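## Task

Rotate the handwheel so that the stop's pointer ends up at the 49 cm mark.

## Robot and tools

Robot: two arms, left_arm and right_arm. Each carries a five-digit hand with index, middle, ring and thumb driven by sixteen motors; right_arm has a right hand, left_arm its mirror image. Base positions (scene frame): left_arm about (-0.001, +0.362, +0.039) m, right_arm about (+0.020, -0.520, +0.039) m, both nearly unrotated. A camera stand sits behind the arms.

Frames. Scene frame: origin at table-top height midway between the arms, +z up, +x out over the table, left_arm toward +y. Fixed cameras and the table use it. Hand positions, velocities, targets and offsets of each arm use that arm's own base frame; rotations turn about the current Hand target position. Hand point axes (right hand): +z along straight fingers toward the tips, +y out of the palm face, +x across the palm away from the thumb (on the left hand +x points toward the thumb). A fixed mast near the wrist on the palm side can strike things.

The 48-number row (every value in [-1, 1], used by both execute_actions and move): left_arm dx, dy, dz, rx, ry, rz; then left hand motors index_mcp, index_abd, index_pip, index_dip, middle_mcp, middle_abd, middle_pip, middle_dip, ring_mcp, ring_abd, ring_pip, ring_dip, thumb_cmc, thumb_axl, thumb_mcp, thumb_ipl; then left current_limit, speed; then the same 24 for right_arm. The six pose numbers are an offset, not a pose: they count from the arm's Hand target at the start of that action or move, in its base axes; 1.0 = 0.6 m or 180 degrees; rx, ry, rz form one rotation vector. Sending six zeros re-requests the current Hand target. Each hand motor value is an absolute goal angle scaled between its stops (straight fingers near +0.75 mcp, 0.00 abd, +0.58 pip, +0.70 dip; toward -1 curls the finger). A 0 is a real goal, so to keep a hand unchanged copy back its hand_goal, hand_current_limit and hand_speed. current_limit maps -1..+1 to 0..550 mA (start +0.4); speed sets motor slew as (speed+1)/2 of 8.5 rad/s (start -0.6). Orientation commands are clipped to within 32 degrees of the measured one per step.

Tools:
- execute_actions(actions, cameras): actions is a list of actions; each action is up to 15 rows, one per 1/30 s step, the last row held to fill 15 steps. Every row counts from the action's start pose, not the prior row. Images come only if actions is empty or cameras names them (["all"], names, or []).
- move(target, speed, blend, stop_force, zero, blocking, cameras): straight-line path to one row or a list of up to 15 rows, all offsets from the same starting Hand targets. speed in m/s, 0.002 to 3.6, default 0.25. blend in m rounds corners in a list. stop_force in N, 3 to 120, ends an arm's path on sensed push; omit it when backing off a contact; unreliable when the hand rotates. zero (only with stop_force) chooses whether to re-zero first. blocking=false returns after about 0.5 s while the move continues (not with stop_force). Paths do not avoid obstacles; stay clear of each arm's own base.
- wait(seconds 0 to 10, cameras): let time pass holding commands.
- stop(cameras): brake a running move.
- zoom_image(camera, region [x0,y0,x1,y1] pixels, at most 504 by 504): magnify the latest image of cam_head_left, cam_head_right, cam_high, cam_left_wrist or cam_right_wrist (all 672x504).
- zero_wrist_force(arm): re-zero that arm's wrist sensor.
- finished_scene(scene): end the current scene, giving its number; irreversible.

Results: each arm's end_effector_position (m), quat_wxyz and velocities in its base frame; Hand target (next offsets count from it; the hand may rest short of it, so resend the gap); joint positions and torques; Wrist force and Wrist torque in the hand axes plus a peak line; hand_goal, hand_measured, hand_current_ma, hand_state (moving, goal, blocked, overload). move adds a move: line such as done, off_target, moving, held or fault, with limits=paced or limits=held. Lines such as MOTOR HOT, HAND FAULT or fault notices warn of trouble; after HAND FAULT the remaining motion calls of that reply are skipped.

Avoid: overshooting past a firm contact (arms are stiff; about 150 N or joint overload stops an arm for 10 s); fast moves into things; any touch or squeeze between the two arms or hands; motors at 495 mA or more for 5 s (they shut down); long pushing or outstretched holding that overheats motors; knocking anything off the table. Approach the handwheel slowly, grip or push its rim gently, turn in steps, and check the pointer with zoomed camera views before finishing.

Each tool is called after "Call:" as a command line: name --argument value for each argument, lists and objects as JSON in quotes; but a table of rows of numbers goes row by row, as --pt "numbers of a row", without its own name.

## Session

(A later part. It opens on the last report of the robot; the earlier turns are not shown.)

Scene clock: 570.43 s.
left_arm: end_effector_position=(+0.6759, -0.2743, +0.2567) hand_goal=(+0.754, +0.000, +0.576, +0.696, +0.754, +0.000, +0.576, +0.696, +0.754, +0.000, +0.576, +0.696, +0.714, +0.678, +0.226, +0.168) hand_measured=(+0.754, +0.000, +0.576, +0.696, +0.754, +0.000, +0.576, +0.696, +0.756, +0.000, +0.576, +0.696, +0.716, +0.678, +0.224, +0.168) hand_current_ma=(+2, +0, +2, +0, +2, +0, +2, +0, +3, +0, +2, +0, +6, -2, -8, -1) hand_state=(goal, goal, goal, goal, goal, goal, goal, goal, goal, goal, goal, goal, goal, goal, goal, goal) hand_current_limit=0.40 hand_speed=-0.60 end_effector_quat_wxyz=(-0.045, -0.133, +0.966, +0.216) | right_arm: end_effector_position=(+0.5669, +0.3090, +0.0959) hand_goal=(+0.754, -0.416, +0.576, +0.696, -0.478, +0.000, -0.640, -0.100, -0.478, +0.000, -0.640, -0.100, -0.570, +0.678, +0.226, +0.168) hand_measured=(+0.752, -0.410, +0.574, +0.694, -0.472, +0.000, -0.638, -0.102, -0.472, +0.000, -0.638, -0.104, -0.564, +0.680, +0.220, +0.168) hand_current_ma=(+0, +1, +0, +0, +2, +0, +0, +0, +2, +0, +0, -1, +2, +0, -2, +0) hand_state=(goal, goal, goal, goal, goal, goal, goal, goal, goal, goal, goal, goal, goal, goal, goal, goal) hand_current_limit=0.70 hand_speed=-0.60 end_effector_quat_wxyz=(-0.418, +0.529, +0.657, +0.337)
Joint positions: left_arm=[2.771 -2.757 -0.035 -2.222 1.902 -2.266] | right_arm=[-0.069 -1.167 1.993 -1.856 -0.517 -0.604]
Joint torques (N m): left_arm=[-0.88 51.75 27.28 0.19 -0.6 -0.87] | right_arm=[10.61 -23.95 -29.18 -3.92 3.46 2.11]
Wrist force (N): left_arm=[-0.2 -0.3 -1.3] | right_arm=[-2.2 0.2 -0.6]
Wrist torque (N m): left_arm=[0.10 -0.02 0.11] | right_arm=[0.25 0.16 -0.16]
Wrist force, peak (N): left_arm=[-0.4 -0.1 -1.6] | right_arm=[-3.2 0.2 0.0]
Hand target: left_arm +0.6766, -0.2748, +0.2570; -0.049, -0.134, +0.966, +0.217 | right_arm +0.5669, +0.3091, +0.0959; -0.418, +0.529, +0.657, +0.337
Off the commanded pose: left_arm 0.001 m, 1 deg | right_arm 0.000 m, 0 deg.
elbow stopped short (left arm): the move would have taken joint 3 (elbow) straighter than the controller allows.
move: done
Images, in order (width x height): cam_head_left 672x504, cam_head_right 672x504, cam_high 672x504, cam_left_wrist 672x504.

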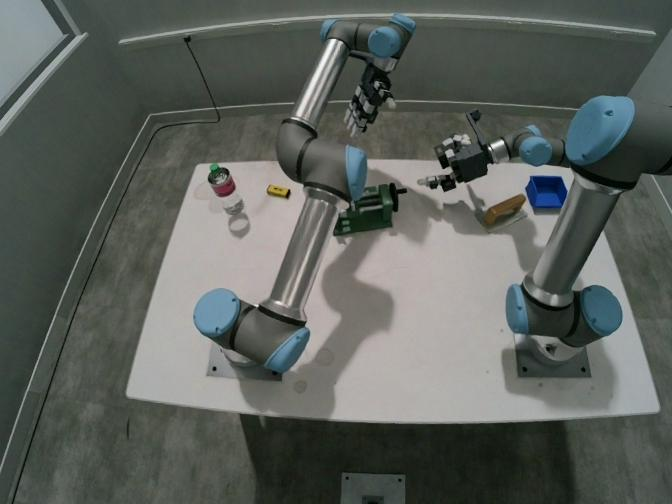

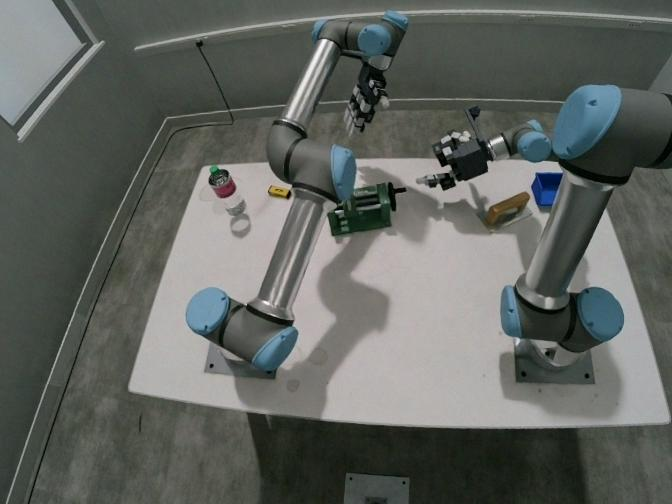

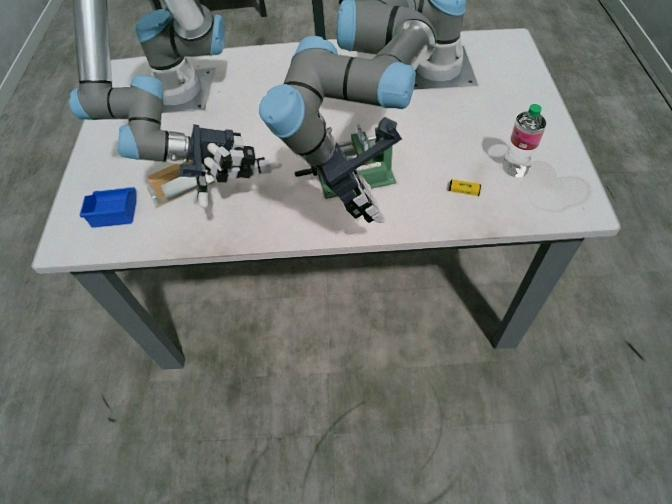

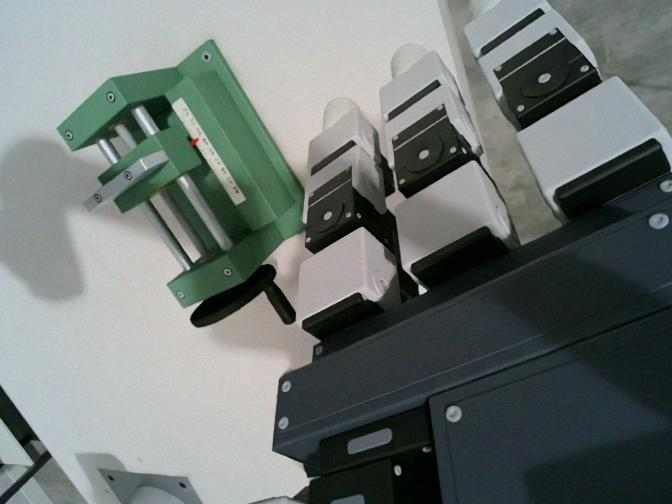

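Call:
move --pt "0 0 0 0 0 0 0.754 0 0.576 0.696 0.754 0 0.576 0.696 0.754 0 0.576 0.696 0.714 0.678 0.226 0.168 0.4 -0.6 -0.003 0.1117 0 0 0 0 0.754 -0.417 0.576 0.696 -0.479 0 -0.64 -0.1 -0.479 0 -0.64 -0.1 -0.571 0.678 0.226 0.168 0.7 -0.6" --pt "0 0 0 0 0 0 0.754 0 0.576 0.696 0.754 0 0.576 0.696 0.754 0 0.576 0.696 0.714 0.678 0.226 0.168 0.4 -0.6 -0.003 0.1117 -0.035 0 0 0 0.754 -0.417 0.576 0.696 -0.479 0 -0.64 -0.1 -0.479 0 -0.64 -0.1 -0.571 0.678 0.226 0.168 0.7 -0.6" --speed 0.1 --cameras '["cam_head_left","cam_high","cam_left_wrist","cam_right_wrist"]'

Call:
zoom_image --camera "cam_head_left" --region '[380, 150, 480, 225]'

Call:
zoom_image --camera "cam_high" --region '[240, 130, 340, 205]'

Call:
zoom_image --camera "cam_left_wrist" --region '[170, 230, 320, 430]'

Scene clock: 598.23 s.
left_arm: end_effector_position=(+0.6759, -0.2743, +0.2567) hand_goal=(+0.754, +0.000, +0.576, +0.696, +0.754, +0.000, +0.576, +0.696, +0.754, +0.000, +0.576, +0.696, +0.714, +0.678, +0.226, +0.168) hand_measured=(+0.754, +0.000, +0.576, +0.696, +0.754, +0.000, +0.576, +0.696, +0.756, +0.000, +0.576, +0.696, +0.716, +0.678, +0.224, +0.168) hand_current_ma=(+2, +0, +2, +0, +2, +0, +2, +0, +3, +0, +2, +0, +6, -2, -8, -1) hand_state=(goal, goal, goal, goal, goal, goal, goal, goal, goal, goal, goal, goal, goal, goal, goal, goal) hand_current_limit=0.40 hand_speed=-0.60 end_effector_quat_wxyz=(-0.045, -0.133, +0.966, +0.216) | right_arm: end_effector_position=(+0.5651, +0.3761, +0.0750) hand_goal=(+0.754, -0.416, +0.576, +0.696, -0.478, +0.000, -0.640, -0.100, -0.478, +0.000, -0.640, -0.100, -0.570, +0.678, +0.226, +0.168) hand_measured=(+0.754, -0.436, +0.574, +0.694, -0.472, +0.000, -0.638, -0.102, -0.472, +0.000, -0.638, -0.104, -0.564, +0.680, +0.220, +0.168) hand_current_ma=(+0, -10, +0, +0, +2, +0, +0, +0, +2, +0, +0, -1, +2, +0, -2, +0) hand_state=(goal, blocked, goal, goal, goal, goal, goal, goal, goal, goal, goal, goal, goal, goal, goal, goal) hand_current_limit=0.70 hand_speed=-0.60 end_effector_quat_wxyz=(-0.418, +0.529, +0.657, +0.337)
Joint positions: left_arm=[2.771 -2.757 -0.035 -2.222 1.902 -2.266] | right_arm=[0.058 -1.077 1.998 -2.169 -0.463 -0.357]
Joint torques (N m): left_arm=[-2.07 52.61 27.58 0.1 -0.65 -0.5] | right_arm=[10.95 -25.05 -3.66 -4.29 3.3 2.32]
Wrist force (N): left_arm=[0.0 -0.3 -1.1] | right_arm=[-0.4 0.3 -1.9]
Wrist torque (N m): left_arm=[0.08 -0.04 0.13] | right_arm=[0.40 0.26 -0.01]
Wrist force, peak (N): left_arm=[-0.4 -0.5 -1.7] | right_arm=[-2.7 0.3 -0.8]
Hand target: left_arm +0.6766, -0.2748, +0.2570; -0.049, -0.134, +0.966, +0.217 | right_arm +0.5651, +0.3761, +0.0749; -0.418, +0.529, +0.657, +0.337
Off the commanded pose: left_arm 0.001 m, 1 deg | right_arm 0.000 m, 0 deg.
elbow stopped short (left arm): the move would have taken joint 3 (elbow) straighter than the controller allows.
move: done
Images, in order (width x height): cam_head_left 672x504, cam_high 672x504, cam_left_wrist 672x504, cam_right_wrist 672x504.

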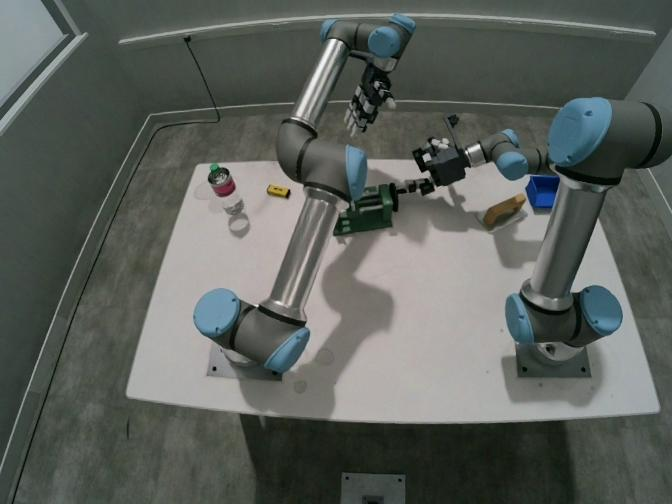

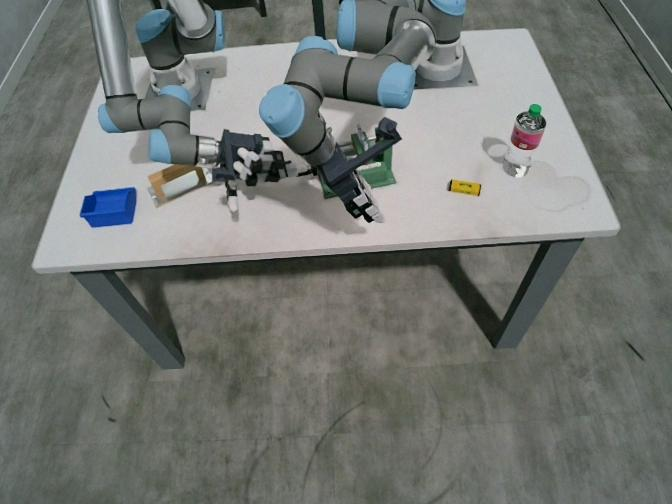

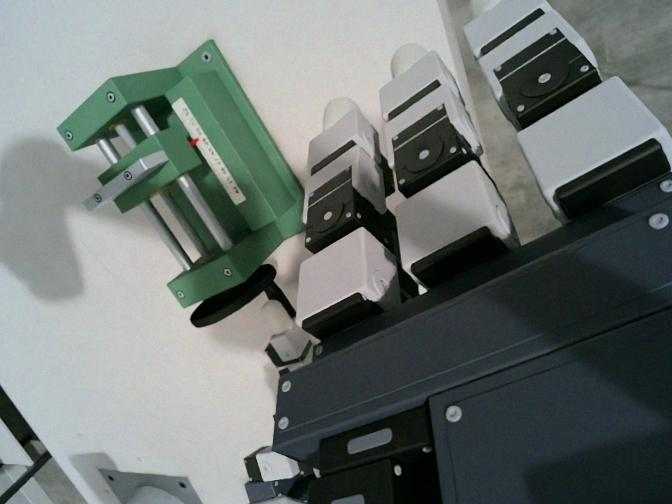

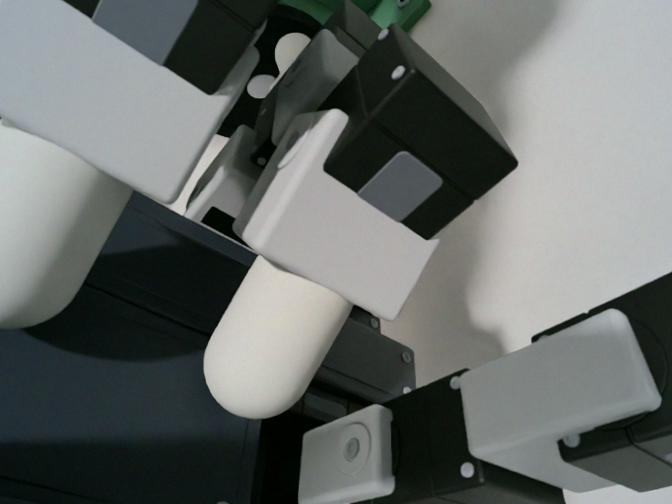

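Scaled by 5.040 from the camera's 672x504 image, which has a finer 960x720 frame.

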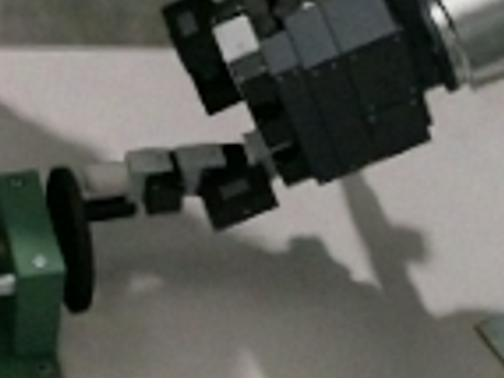

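Scaled by 5.040 from the camera's 672x504 image, which has a finer 960x720 frame.

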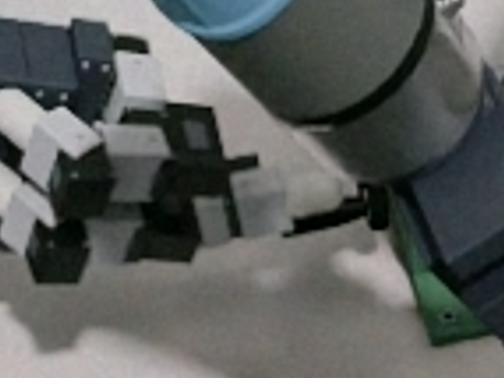

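Scaled by 2.520 from the camera's 672x504 image, which has a finer 960x720 frame.

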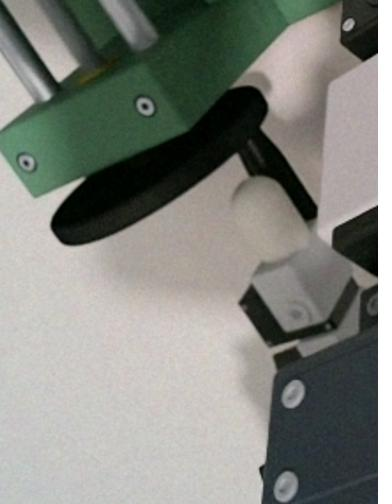

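Call:
move --pt "0 0 0 0 0 0 0.754 0 0.576 0.696 0.754 0 0.576 0.696 0.754 0 0.576 0.696 0.714 0.678 0.226 0.168 0.4 -0.6 0.0075 0.0016 0.0072 0 0 0 0.754 -0.417 0.576 0.696 -0.479 0 -0.64 -0.1 -0.479 0 -0.64 -0.1 -0.571 0.678 0.226 0.168 0.7 -0.6" --pt "0 0 0 0 0 0 0.754 0 0.576 0.696 0.754 0 0.576 0.696 0.754 0 0.576 0.696 0.714 0.678 0.226 0.168 0.4 -0.6 0.0044 0.0009 -0.0215 0 0 0 0.754 -0.417 0.576 0.696 -0.479 0 -0.64 -0.1 -0.479 0 -0.64 -0.1 -0.571 0.678 0.226 0.168 0.7 -0.6" --pt "0 0 0 0 0 0 0.754 0 0.576 0.696 0.754 0 0.576 0.696 0.754 0 0.576 0.696 0.714 0.678 0.226 0.168 0.4 -0.6 -0.0135 -0.0029 -0.0475 0 0 0 0.754 -0.417 0.576 0.696 -0.479 0 -0.64 -0.1 -0.479 0 -0.64 -0.1 -0.571 0.678 0.226 0.168 0.7 -0.6" --pt "0 0 0 0 0 0 0.754 0 0.576 0.696 0.754 0 0.576 0.696 0.754 0 0.576 0.696 0.714 0.678 0.226 0.168 0.4 -0.6 -0.0419 -0.009 -0.061 0 0 0 0.754 -0.417 0.576 0.696 -0.479 0 -0.64 -0.1 -0.479 0 -0.64 -0.1 -0.571 0.678 0.226 0.168 0.7 -0.6" --speed 0.05 --blend 0.003 --stop_force 25 --cameras '["cam_head_left","cam_high","cam_left_wrist"]'

Call:
zoom_image --camera "cam_head_left" --region '[380, 160, 460, 220]'

Call:
zoom_image --camera "cam_left_wrist" --region '[170, 230, 320, 430]'

Scene clock: 635.90 s.
left_arm: end_effector_position=(+0.6759, -0.2743, +0.2567) hand_goal=(+0.754, +0.000, +0.576, +0.696, +0.754, +0.000, +0.576, +0.696, +0.754, +0.000, +0.576, +0.696, +0.714, +0.678, +0.226, +0.168) hand_measured=(+0.754, +0.000, +0.576, +0.696, +0.754, +0.000, +0.576, +0.696, +0.756, +0.000, +0.576, +0.696, +0.716, +0.678, +0.224, +0.168) hand_current_ma=(+2, +0, +2, +0, +2, +0, +2, +0, +3, +0, +2, +0, +6, -2, -8, -1) hand_state=(goal, goal, goal, goal, goal, goal, goal, goal, goal, goal, goal, goal, goal, goal, goal, goal) hand_current_limit=0.40 hand_speed=-0.60 end_effector_quat_wxyz=(-0.045, -0.133, +0.966, +0.216) | right_arm: end_effector_position=(+0.5400, +0.3707, +0.0383) hand_goal=(+0.754, -0.416, +0.576, +0.696, -0.478, +0.000, -0.640, -0.100, -0.478, +0.000, -0.640, -0.100, -0.570, +0.678, +0.226, +0.168) hand_measured=(+0.714, -0.412, +0.556, +0.692, -0.472, +0.000, -0.638, -0.102, -0.472, +0.000, -0.638, -0.104, -0.564, +0.680, +0.220, +0.168) hand_current_ma=(-45, +0, -12, -1, +2, +0, +0, +0, +2, +0, +0, -1, +2, +0, -2, +0) hand_state=(blocked, goal, goal, goal, goal, goal, goal, goal, goal, goal, goal, goal, goal, goal, goal, goal) hand_current_limit=0.70 hand_speed=-0.60 end_effector_quat_wxyz=(-0.418, +0.529, +0.657, +0.337)
Joint positions: left_arm=[2.771 -2.757 -0.035 -2.222 1.902 -2.266] | right_arm=[0.051 -1.037 2.083 -2.28 -0.465 -0.373]
Joint torques (N m): left_arm=[-3.6 52.16 28.07 0.09 -0.7 -0.27] | right_arm=[-9.17 -40.8 -1.65 -4.12 -0.9 -2.31]
Wrist force (N): left_arm=[-0.1 -0.1 -1.2] | right_arm=[-2.1 3.1 -1.1]
Wrist torque (N m): left_arm=[0.10 -0.04 0.12] | right_arm=[0.20 0.12 0.04]
Wrist force, peak (N): left_arm=[-0.3 -0.4 -1.8] | right_arm=[-2.8 3.2 -1.0]
Hand target: left_arm +0.6766, -0.2748, +0.2570; -0.049, -0.134, +0.966, +0.217 | right_arm +0.5400, +0.3707, +0.0383; -0.418, +0.529, +0.657, +0.337
Off the commanded pose: left_arm 0.001 m, 1 deg | right_arm 0.000 m, 0 deg.
elbow stopped short (left arm): the move would have taken joint 3 (elbow) straighter than the controller allows.
move: done
Images, in order (width x height): cam_head_left 672x504, cam_high 672x504, cam_left_wrist 672x504.

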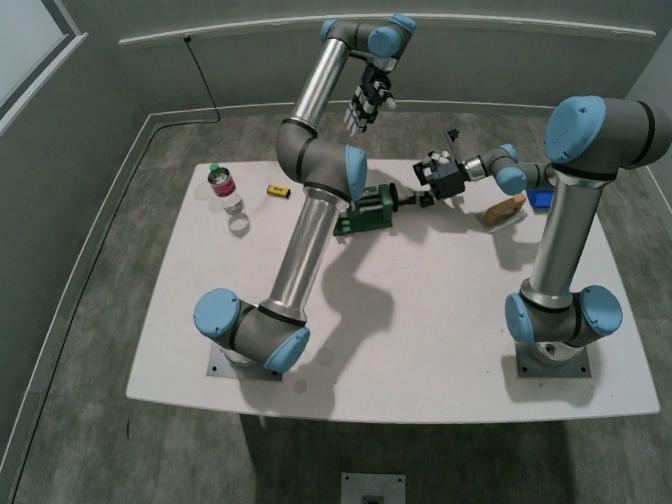

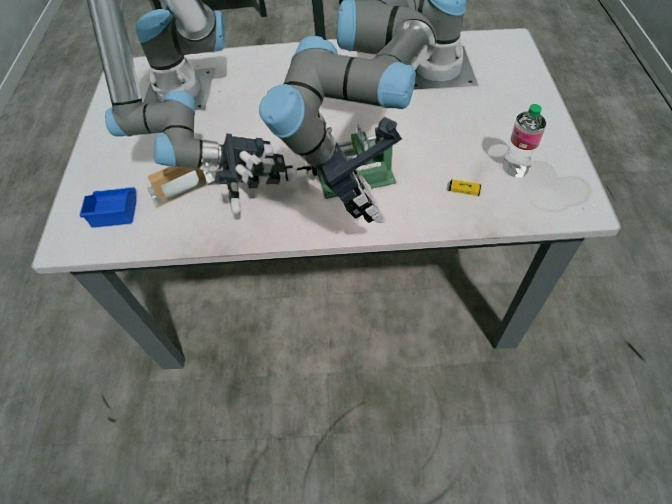

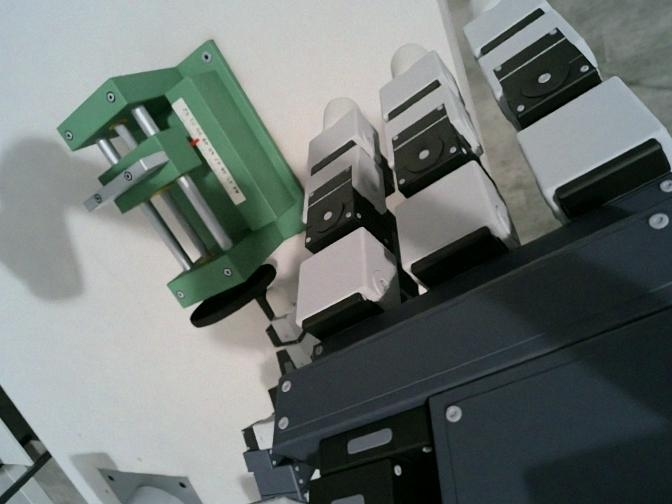

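Scaled by 6.300 from the camera's 672x504 image, which has a finer 960x720 frame.

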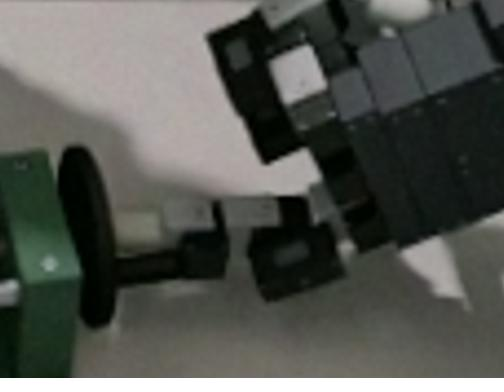

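Scaled by 2.520 from the camera's 672x504 image, which has a finer 960x720 frame.

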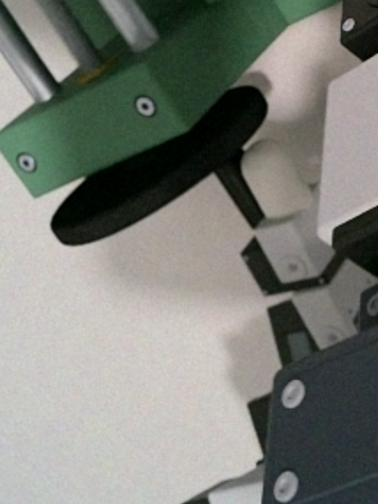

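Call:
move --pt "0 0 0 0 0 0 0.754 0 0.576 0.696 0.754 0 0.576 0.696 0.754 0 0.576 0.696 0.714 0.678 0.226 0.168 0.4 -0.6 -0.0311 -0.0067 0.0027 0 0 0 0.754 -0.417 0.576 0.696 -0.479 0 -0.64 -0.1 -0.479 0 -0.64 -0.1 -0.571 0.678 0.226 0.168 0.7 -0.6" --pt "0 0 0 0 0 0 0.754 0 0.576 0.696 0.754 0 0.576 0.696 0.754 0 0.576 0.696 0.714 0.678 0.226 0.168 0.4 -0.6 -0.0566 -0.0121 0.021 0 0 0 0.754 -0.417 0.576 0.696 -0.479 0 -0.64 -0.1 -0.479 0 -0.64 -0.1 -0.571 0.678 0.226 0.168 0.7 -0.6" --pt "0 0 0 0 0 0 0.754 0 0.576 0.696 0.754 0 0.576 0.696 0.754 0 0.576 0.696 0.714 0.678 0.226 0.168 0.4 -0.6 -0.0698 -0.0149 0.05 0 0 0 0.754 -0.417 0.576 0.696 -0.479 0 -0.64 -0.1 -0.479 0 -0.64 -0.1 -0.571 0.678 0.226 0.168 0.7 -0.6" --pt "0 0 0 0 0 0 0.754 0 0.576 0.696 0.754 0 0.576 0.696 0.754 0 0.576 0.696 0.714 0.678 0.226 0.168 0.4 -0.6 -0.0672 -0.0144 0.0818 0 0 0 0.754 -0.417 0.576 0.696 -0.479 0 -0.64 -0.1 -0.479 0 -0.64 -0.1 -0.571 0.678 0.226 0.168 0.7 -0.6" --pt "0 0 0 0 0 0 0.754 0 0.576 0.696 0.754 0 0.576 0.696 0.754 0 0.576 0.696 0.714 0.678 0.226 0.168 0.4 -0.6 -0.0492 -0.0105 0.1078 0 0 0 0.754 -0.417 0.576 0.696 -0.479 0 -0.64 -0.1 -0.479 0 -0.64 -0.1 -0.571 0.678 0.226 0.168 0.7 -0.6" --pt "0 0 0 0 0 0 0.754 0 0.576 0.696 0.754 0 0.576 0.696 0.754 0 0.576 0.696 0.714 0.678 0.226 0.168 0.4 -0.6 -0.0209 -0.0045 0.1213 0 0 0 0.754 -0.417 0.576 0.696 -0.479 0 -0.64 -0.1 -0.479 0 -0.64 -0.1 -0.571 0.678 0.226 0.168 0.7 -0.6" --speed 0.05 --blend 0.004 --stop_force 25 --cameras '["cam_head_left","cam_left_wrist"]'

Call:
zoom_image --camera "cam_head_left" --region '[380, 160, 460, 220]'

Call:
zoom_image --camera "cam_left_wrist" --region '[170, 230, 320, 430]'

Call:
zoom_image --camera "cam_left_wrist" --region '[170, 110, 230, 170]'

Scene clock: 656.90 s.
left_arm: end_effector_position=(+0.6759, -0.2743, +0.2567) hand_goal=(+0.754, +0.000, +0.576, +0.696, +0.754, +0.000, +0.576, +0.696, +0.754, +0.000, +0.576, +0.696, +0.714, +0.678, +0.226, +0.168) hand_measured=(+0.754, +0.000, +0.576, +0.696, +0.754, +0.000, +0.576, +0.696, +0.756, +0.000, +0.576, +0.696, +0.716, +0.678, +0.224, +0.168) hand_current_ma=(+2, +0, +2, +0, +2, +0, +2, +0, +3, +0, +2, +0, +6, -2, -8, -1) hand_state=(goal, goal, goal, goal, goal, goal, goal, goal, goal, goal, goal, goal, goal, goal, goal, goal) hand_current_limit=0.40 hand_speed=-0.60 end_effector_quat_wxyz=(-0.045, -0.133, +0.966, +0.216) | right_arm: end_effector_position=(+0.5275, +0.3680, +0.1110) hand_goal=(+0.754, -0.416, +0.576, +0.696, -0.478, +0.000, -0.640, -0.100, -0.478, +0.000, -0.640, -0.100, -0.570, +0.678, +0.226, +0.168) hand_measured=(+0.750, -0.404, +0.574, +0.694, -0.472, +0.000, -0.638, -0.102, -0.472, +0.000, -0.638, -0.104, -0.564, +0.680, +0.220, +0.168) hand_current_ma=(-1, +4, +0, +0, +2, +0, +0, +0, +2, +0, +0, -1, +2, +0, -2, +0) hand_state=(goal, goal, goal, goal, goal, goal, goal, goal, goal, goal, goal, goal, goal, goal, goal, goal) hand_current_limit=0.70 hand_speed=-0.60 end_effector_quat_wxyz=(-0.418, +0.529, +0.657, +0.337)
Joint positions: left_arm=[2.771 -2.757 -0.035 -2.222 1.902 -2.266] | right_arm=[0.046 -1.22 2.088 -2.093 -0.467 -0.382]
Joint torques (N m): left_arm=[-4.42 52.43 28.38 0.09 -0.72 -0.03] | right_arm=[11.01 -21.12 -28.19 0.21 3.6 1.98]
Wrist force (N): left_arm=[-0.2 -0.2 -1.2] | right_arm=[-1.7 -0.2 -0.2]
Wrist torque (N m): left_arm=[0.10 -0.03 0.12] | right_arm=[0.17 0.09 -0.12]
Wrist force, peak (N): left_arm=[-0.4 -0.3 -1.7] | right_arm=[-11.1 8.9 -19.4]
Hand target: left_arm +0.6766, -0.2748, +0.2570; -0.049, -0.134, +0.966, +0.217 | right_arm +0.5275, +0.3680, +0.1110; -0.418, +0.529, +0.657, +0.337
Off the commanded pose: left_arm 0.001 m, 1 deg | right_arm 0.000 m, 0 deg.
elbow stopped short (left arm): the move would have taken joint 3 (elbow) straighter than the controller allows.
move: done
Images, in order (width x height): cam_head_left 672x504, cam_left_wrist 672x504.

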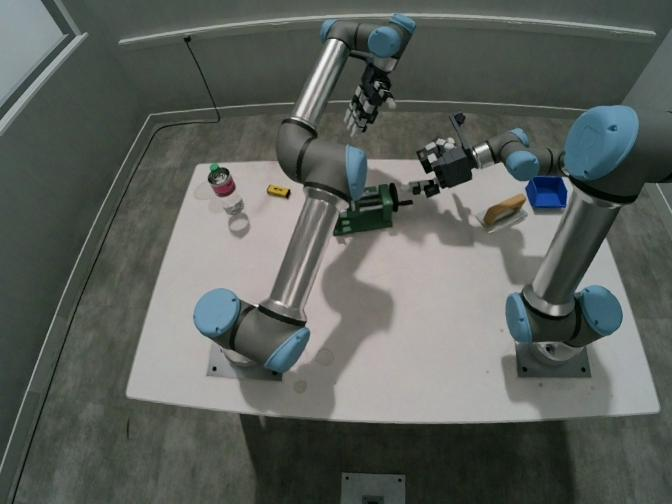

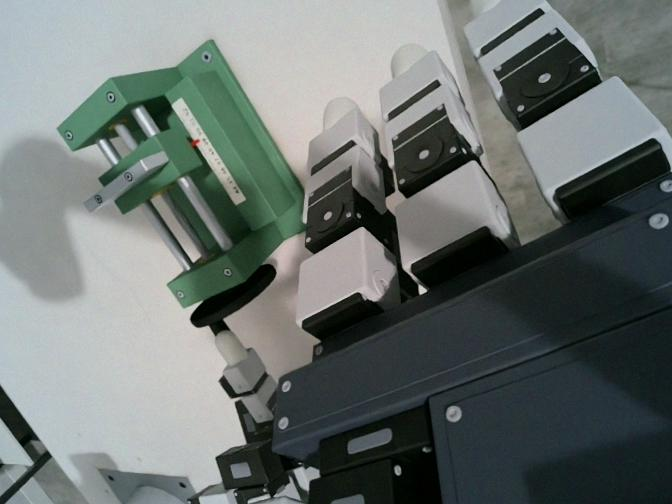

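Scaled by 6.300 from the camera's 672x504 image, which has a finer 960x720 frame.

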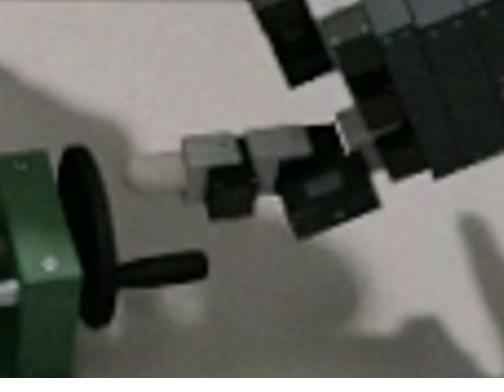

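Scaled by 2.520 from the camera's 672x504 image, which has a finer 960x720 frame.

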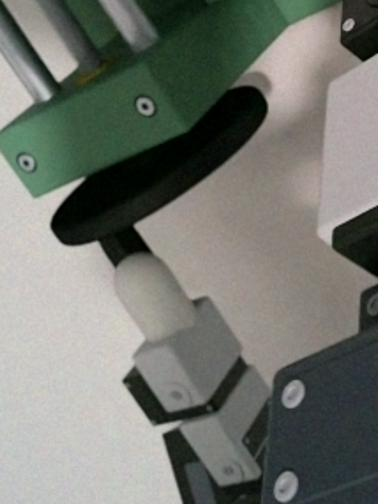

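Scaled by 8.400 from the camera's 672x504 image, which has a finer 960x720 frame.

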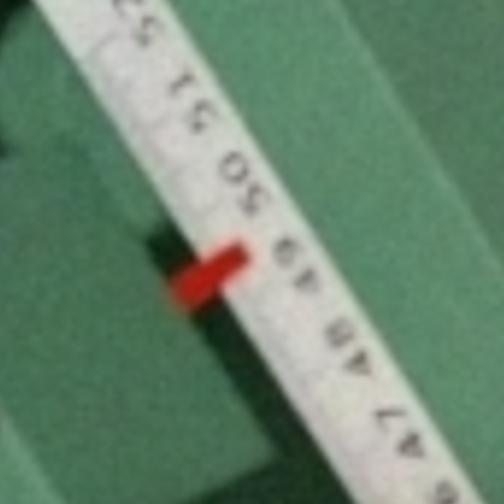

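Call:
move --pt "0 0 0 0 0 0 0.754 0 0.576 0.696 0.754 0 0.576 0.696 0.754 0 0.576 0.696 0.714 0.678 0.226 0.168 0.4 -0.6 -0.0874 -0.0187 -0.01 0 0 0 0.754 -0.417 0.576 0.696 -0.479 0 -0.64 -0.1 -0.479 0 -0.64 -0.1 -0.571 0.678 0.226 0.168 0.7 -0.6" --pt "0 0 0 0 0 0 0.754 0 0.576 0.696 0.754 0 0.576 0.696 0.754 0 0.576 0.696 0.714 0.678 0.226 0.168 0.4 -0.6 -0.0874 -0.0187 -0.085 0 0 0 0.754 -0.417 0.576 0.696 -0.479 0 -0.64 -0.1 -0.479 0 -0.64 -0.1 -0.571 0.678 0.226 0.168 0.7 -0.6" --pt "0 0 0 0 0 0 0.754 0 0.576 0.696 0.754 0 0.576 0.696 0.754 0 0.576 0.696 0.714 0.678 0.226 0.168 0.4 -0.6 -0.0476 -0.0102 -0.085 0 0 0 0.754 -0.417 0.576 0.696 -0.479 0 -0.64 -0.1 -0.479 0 -0.64 -0.1 -0.571 0.678 0.226 0.168 0.7 -0.6" --speed 0.1 --cameras '["cam_head_left","cam_left_wrist"]'

Call:
zoom_image --camera "cam_head_left" --region '[380, 160, 460, 220]'

Call:
zoom_image --camera "cam_left_wrist" --region '[170, 230, 290, 390]'

Scene clock: 680.77 s.
left_arm: end_effector_position=(+0.6759, -0.2743, +0.2567) hand_goal=(+0.754, +0.000, +0.576, +0.696, +0.754, +0.000, +0.576, +0.696, +0.754, +0.000, +0.576, +0.696, +0.714, +0.678, +0.226, +0.168) hand_measured=(+0.754, +0.000, +0.576, +0.696, +0.754, +0.000, +0.576, +0.696, +0.756, +0.000, +0.576, +0.696, +0.716, +0.678, +0.224, +0.168) hand_current_ma=(+2, +0, +2, +0, +2, +0, +2, +0, +3, +0, +2, +0, +6, -2, -8, -1) hand_state=(goal, goal, goal, goal, goal, goal, goal, goal, goal, goal, goal, goal, goal, goal, goal, goal) hand_current_limit=0.40 hand_speed=-0.60 end_effector_quat_wxyz=(-0.045, -0.133, +0.966, +0.216) | right_arm: end_effector_position=(+0.4988, +0.3618, +0.0600) hand_goal=(+0.754, -0.416, +0.576, +0.696, -0.478, +0.000, -0.640, -0.100, -0.478, +0.000, -0.640, -0.100, -0.570, +0.678, +0.226, +0.168) hand_measured=(+0.874, -0.408, +0.642, +0.712, -0.472, +0.000, -0.638, -0.102, -0.472, +0.000, -0.638, -0.104, -0.564, +0.680, +0.220, +0.168) hand_current_ma=(+304, +2, +98, +9, +2, +0, +0, +0, +2, +0, +0, -1, +2, +0, -2, +0) hand_state=(blocked, goal, blocked, goal, goal, goal, goal, goal, goal, goal, goal, goal, goal, goal, goal, goal) hand_current_limit=0.70 hand_speed=-0.60 end_effector_quat_wxyz=(-0.418, +0.529, +0.657, +0.337)
Joint positions: left_arm=[2.771 -2.757 -0.035 -2.222 1.902 -2.266] | right_arm=[0.036 -1.156 2.195 -2.246 -0.47 -0.404]
Joint torques (N m): left_arm=[-4.57 52.6 28.77 0.07 -0.79 0.16] | right_arm=[9.06 -21.1 -27.74 -0.96 4.92 2.18]
Wrist force (N): left_arm=[-0.3 -0.6 -1.4] | right_arm=[-2.7 -9.7 -2.1]
Wrist torque (N m): left_arm=[0.06 -0.01 0.11] | right_arm=[0.70 0.07 -0.40]
Wrist force, peak (N): left_arm=[-0.4 -0.4 -1.8] | right_arm=[-2.9 -9.8 -2.4]
Hand target: left_arm +0.6766, -0.2748, +0.2570; -0.049, -0.134, +0.966, +0.217 | right_arm +0.4989, +0.3619, +0.0600; -0.418, +0.529, +0.657, +0.337
Off the commanded pose: left_arm 0.001 m, 1 deg | right_arm 0.000 m, 0 deg.
elbow stopped short (left arm): the move would have taken joint 3 (elbow) straighter than the controller allows.
move: done
Images, in order (width x height): cam_head_left 672x504, cam_left_wrist 672x504.

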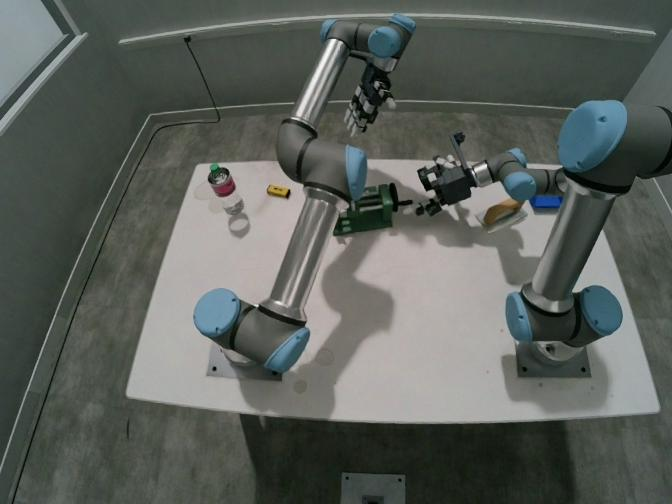

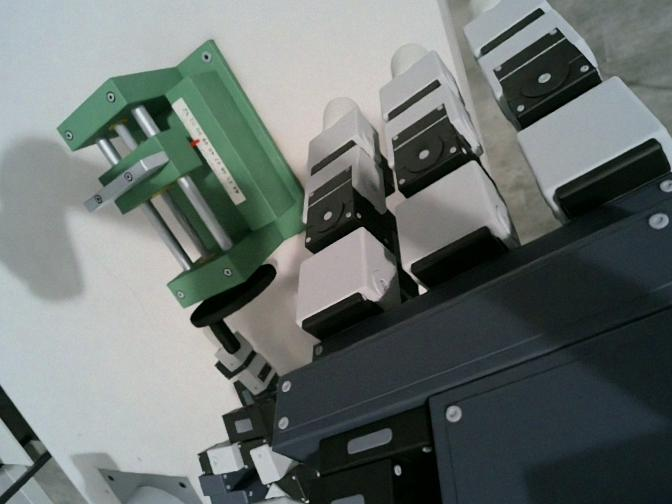

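Scaled by 6.300 from the camera's 672x504 image, which has a finer 960x720 frame.

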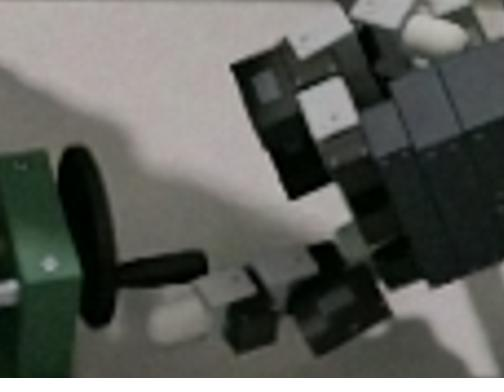

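Scaled by 3.150 from the camera's 672x504 image, which has a finer 960x720 frame.

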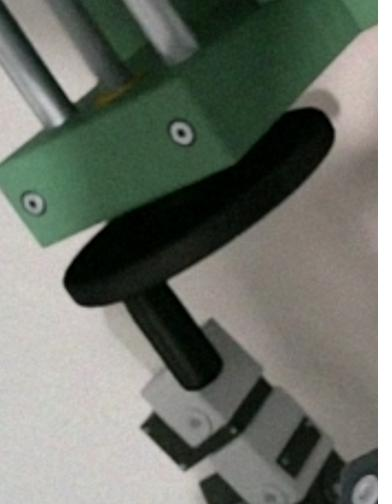

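Call:
move --pt "0 0 0 0 0 0 0.754 0 0.576 0.696 0.754 0 0.576 0.696 0.754 0 0.576 0.696 0.714 0.678 0.226 0.168 0.4 -0.6 -0.0203 -0.0247 0 0 0 0 0.754 -0.417 0.576 0.696 -0.479 0 -0.64 -0.1 -0.479 0 -0.64 -0.1 -0.571 0.678 0.226 0.168 0.7 -0.6" --pt "0 0 0 0 0 0 0.754 0 0.576 0.696 0.754 0 0.576 0.696 0.754 0 0.576 0.696 0.714 0.678 0.226 0.168 0.4 -0.6 -0.0203 -0.0247 -0.0263 0 0 0 0.754 -0.417 0.576 0.696 -0.479 0 -0.64 -0.1 -0.479 0 -0.64 -0.1 -0.571 0.678 0.226 0.168 0.7 -0.6" --pt "0 0 0 0 0 0 0.754 0 0.576 0.696 0.754 0 0.576 0.696 0.754 0 0.576 0.696 0.714 0.678 0.226 0.168 0.4 -0.6 0.0068 -0.019 -0.0263 0 0 0 0.754 -0.417 0.576 0.696 -0.479 0 -0.64 -0.1 -0.479 0 -0.64 -0.1 -0.571 0.678 0.226 0.168 0.7 -0.6" --speed 0.06 --cameras '["cam_head_left","cam_left_wrist"]'

Call:
zoom_image --camera "cam_head_left" --region '[380, 160, 460, 220]'

Call:
zoom_image --camera "cam_left_wrist" --region '[170, 230, 290, 390]'

Scene clock: 713.27 s.
left_arm: end_effector_position=(+0.6759, -0.2743, +0.2567) hand_goal=(+0.754, +0.000, +0.576, +0.696, +0.754, +0.000, +0.576, +0.696, +0.754, +0.000, +0.576, +0.696, +0.714, +0.678, +0.226, +0.168) hand_measured=(+0.754, +0.000, +0.576, +0.696, +0.754, +0.000, +0.576, +0.696, +0.756, +0.000, +0.576, +0.696, +0.716, +0.678, +0.224, +0.168) hand_current_ma=(+2, +0, +2, +0, +2, +0, +2, +0, +3, +0, +2, +0, +6, -2, -8, -1) hand_state=(goal, goal, goal, goal, goal, goal, goal, goal, goal, goal, goal, goal, goal, goal, goal, goal) hand_current_limit=0.40 hand_speed=-0.60 end_effector_quat_wxyz=(-0.045, -0.133, +0.966, +0.216) | right_arm: end_effector_position=(+0.5028, +0.3504, +0.0443) hand_goal=(+0.754, -0.416, +0.576, +0.696, -0.478, +0.000, -0.640, -0.100, -0.478, +0.000, -0.640, -0.100, -0.570, +0.678, +0.226, +0.168) hand_measured=(+0.756, -0.408, +0.578, +0.698, -0.472, +0.000, -0.638, -0.102, -0.472, +0.000, -0.638, -0.104, -0.564, +0.680, +0.220, +0.168) hand_current_ma=(+0, +2, +0, +0, +2, +0, +0, +0, +2, +0, +0, -1, +2, +0, -2, +0) hand_state=(goal, goal, goal, goal, goal, goal, goal, goal, goal, goal, goal, goal, goal, goal, goal, goal) hand_current_limit=0.70 hand_speed=-0.60 end_effector_quat_wxyz=(-0.418, +0.529, +0.657, +0.337)
Joint positions: left_arm=[2.771 -2.757 -0.035 -2.222 1.902 -2.266] | right_arm=[0.011 -1.124 2.193 -2.232 -0.48 -0.454]
Joint torques (N m): left_arm=[-4.38 52.39 29.56 -0.02 -0.85 0.56] | right_arm=[10.76 -21.56 -25.53 0.35 3.58 2.25]
Wrist force (N): left_arm=[-0.5 -0.2 -1.7] | right_arm=[-1.9 0.1 -0.2]
Wrist torque (N m): left_arm=[0.13 0.00 0.09] | right_arm=[0.21 0.11 -0.13]
Wrist force, peak (N): left_arm=[-0.3 -0.2 -1.9] | right_arm=[-3.0 -10.2 -1.8]
Hand target: left_arm +0.6766, -0.2748, +0.2570; -0.049, -0.134, +0.966, +0.217 | right_arm +0.5030, +0.3505, +0.0443; -0.418, +0.529, +0.657, +0.337
Off the commanded pose: left_arm 0.001 m, 1 deg | right_arm 0.000 m, 0 deg.
elbow stopped short (left arm): the move would have taken joint 3 (elbow) straighter than the controller allows.
move: done
Images, in order (width x height): cam_head_left 672x504, cam_left_wrist 672x504.

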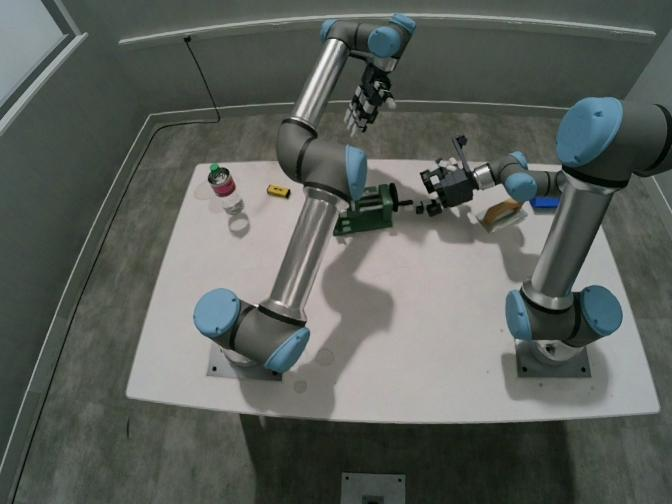

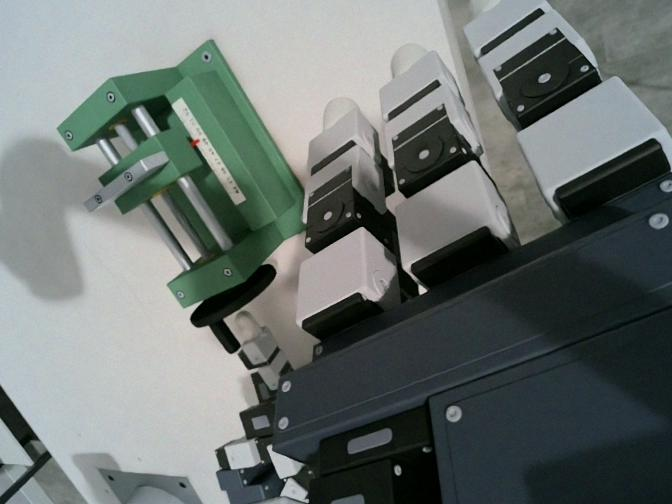

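Scaled by 6.300 from the camera's 672x504 image, which has a finer 960x720 frame.

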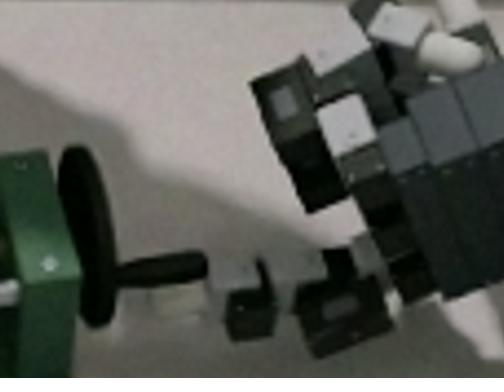

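Scaled by 3.150 from the camera's 672x504 image, which has a finer 960x720 frame.

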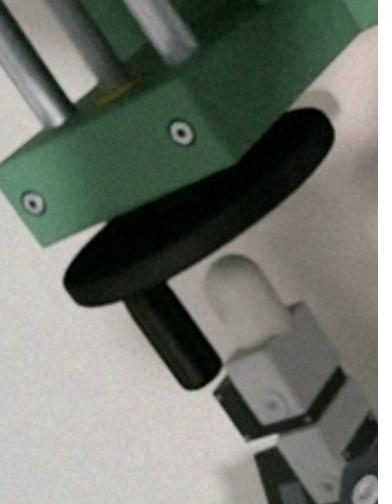

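Call:
move --pt "0 0 0 0 0 0 0.754 0 0.576 0.696 0.754 0 0.576 0.696 0.754 0 0.576 0.696 0.714 0.678 0.226 0.168 0.4 -0.6 -0.002 -0.0004 0.0182 0 0 0 0.754 -0.417 0.576 0.696 -0.479 0 -0.64 -0.1 -0.479 0 -0.64 -0.1 -0.571 0.678 0.226 0.168 0.7 -0.6" --pt "0 0 0 0 0 0 0.754 0 0.576 0.696 0.754 0 0.576 0.696 0.754 0 0.576 0.696 0.714 0.678 0.226 0.168 0.4 -0.6 -0.0047 -0.001 0.0503 0 0 0 0.754 -0.417 0.576 0.696 -0.479 0 -0.64 -0.1 -0.479 0 -0.64 -0.1 -0.571 0.678 0.226 0.168 0.7 -0.6" --pt "0 0 0 0 0 0 0.754 0 0.576 0.696 0.754 0 0.576 0.696 0.754 0 0.576 0.696 0.714 0.678 0.226 0.168 0.4 -0.6 0.0086 0.0018 0.0797 0 0 0 0.754 -0.417 0.576 0.696 -0.479 0 -0.64 -0.1 -0.479 0 -0.64 -0.1 -0.571 0.678 0.226 0.168 0.7 -0.6" --pt "0 0 0 0 0 0 0.754 0 0.576 0.696 0.754 0 0.576 0.696 0.754 0 0.576 0.696 0.714 0.678 0.226 0.168 0.4 -0.6 0.0346 0.0074 0.0982 0 0 0 0.754 -0.417 0.576 0.696 -0.479 0 -0.64 -0.1 -0.479 0 -0.64 -0.1 -0.571 0.678 0.226 0.168 0.7 -0.6" --speed 0.05 --blend 0.004 --stop_force 25 --cameras '["cam_head_left","cam_left_wrist"]'

Call:
zoom_image --camera "cam_head_left" --region '[380, 160, 460, 220]'

Call:
zoom_image --camera "cam_left_wrist" --region '[170, 230, 290, 390]'

Scene clock: 753.63 s.
left_arm: end_effector_position=(+0.6759, -0.2743, +0.2567) hand_goal=(+0.754, +0.000, +0.576, +0.696, +0.754, +0.000, +0.576, +0.696, +0.754, +0.000, +0.576, +0.696, +0.714, +0.678, +0.226, +0.168) hand_measured=(+0.754, +0.000, +0.576, +0.696, +0.754, +0.000, +0.576, +0.696, +0.756, +0.000, +0.576, +0.696, +0.716, +0.678, +0.224, +0.168) hand_current_ma=(+2, +0, +2, +0, +2, +0, +2, +0, +3, +0, +2, +0, +6, -2, -8, -1) hand_state=(goal, goal, goal, goal, goal, goal, goal, goal, goal, goal, goal, goal, goal, goal, goal, goal) hand_current_limit=0.40 hand_speed=-0.60 end_effector_quat_wxyz=(-0.045, -0.133, +0.966, +0.216) | right_arm: end_effector_position=(+0.5237, +0.3549, +0.1032) hand_goal=(+0.754, -0.416, +0.576, +0.696, -0.478, +0.000, -0.640, -0.100, -0.478, +0.000, -0.640, -0.100, -0.570, +0.678, +0.226, +0.168) hand_measured=(+0.790, -0.400, +0.596, +0.702, -0.472, +0.000, -0.638, -0.102, -0.472, +0.000, -0.638, -0.104, -0.564, +0.680, +0.220, +0.168) hand_current_ma=(+37, +7, +12, +2, +2, +0, +0, +0, +2, +0, +0, -1, +2, +0, -2, +0) hand_state=(blocked, goal, blocked, goal, goal, goal, goal, goal, goal, goal, goal, goal, goal, goal, goal, goal) hand_current_limit=0.70 hand_speed=-0.60 end_effector_quat_wxyz=(-0.418, +0.529, +0.657, +0.337)
Joint positions: left_arm=[2.771 -2.757 -0.035 -2.222 1.902 -2.266] | right_arm=[0.02 -1.224 2.106 -2.06 -0.476 -0.437]
Joint torques (N m): left_arm=[-4.33 52.88 29.83 -0.01 -0.93 0.94] | right_arm=[10.54 -21.07 -28.6 0.01 4.08 1.88]
Wrist force (N): left_arm=[-0.1 0.0 -1.5] | right_arm=[-2.3 -2.8 -1.0]
Wrist torque (N m): left_arm=[0.14 -0.04 0.12] | right_arm=[0.36 0.09 -0.19]
Wrist force, peak (N): left_arm=[-0.3 -0.4 -2.0] | right_arm=[-5.7 0.7 -1.5]
Hand target: left_arm +0.6766, -0.2748, +0.2570; -0.049, -0.134, +0.966, +0.217 | right_arm +0.5237, +0.3549, +0.1032; -0.418, +0.529, +0.657, +0.337
Off the commanded pose: left_arm 0.001 m, 1 deg | right_arm 0.000 m, 0 deg.
elbow stopped short (left arm): the move would have taken joint 3 (elbow) straighter than the controller allows.
move: done
Images, in order (width x height): cam_head_left 672x504, cam_left_wrist 672x504.

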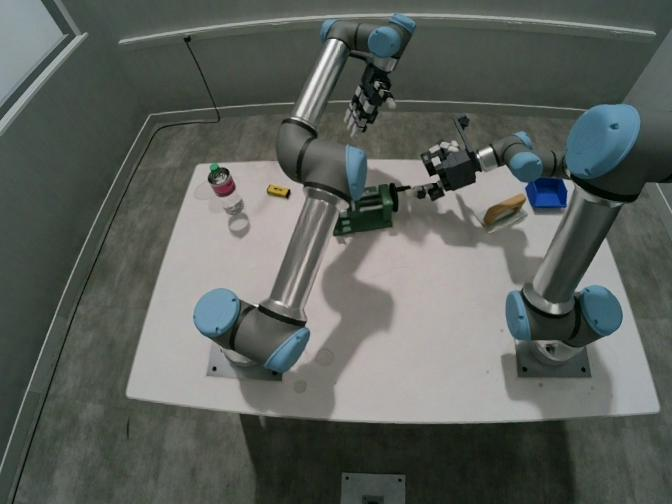

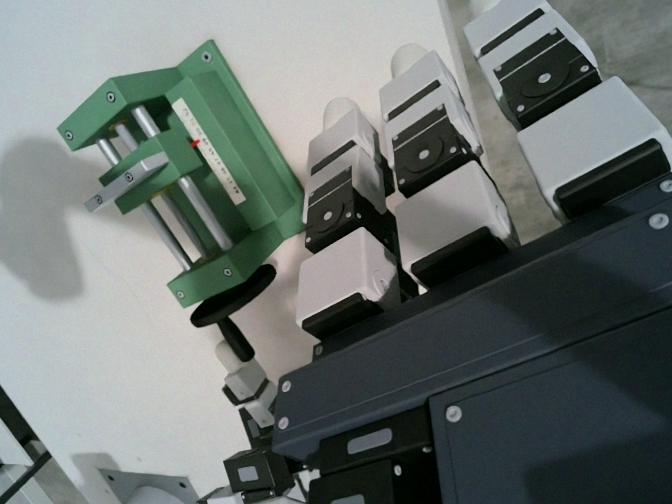

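Scaled by 6.300 from the camera's 672x504 image, which has a finer 960x720 frame.

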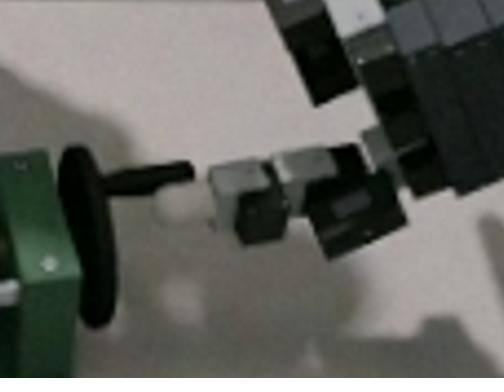

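Scaled by 3.150 from the camera's 672x504 image, which has a finer 960x720 frame.

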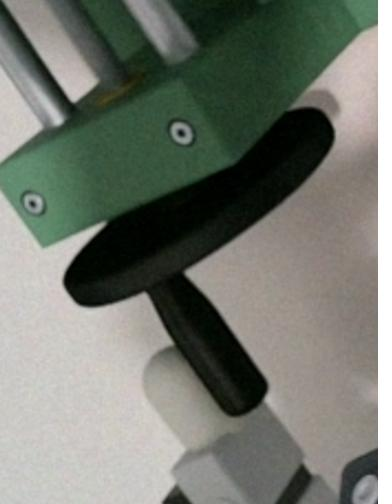

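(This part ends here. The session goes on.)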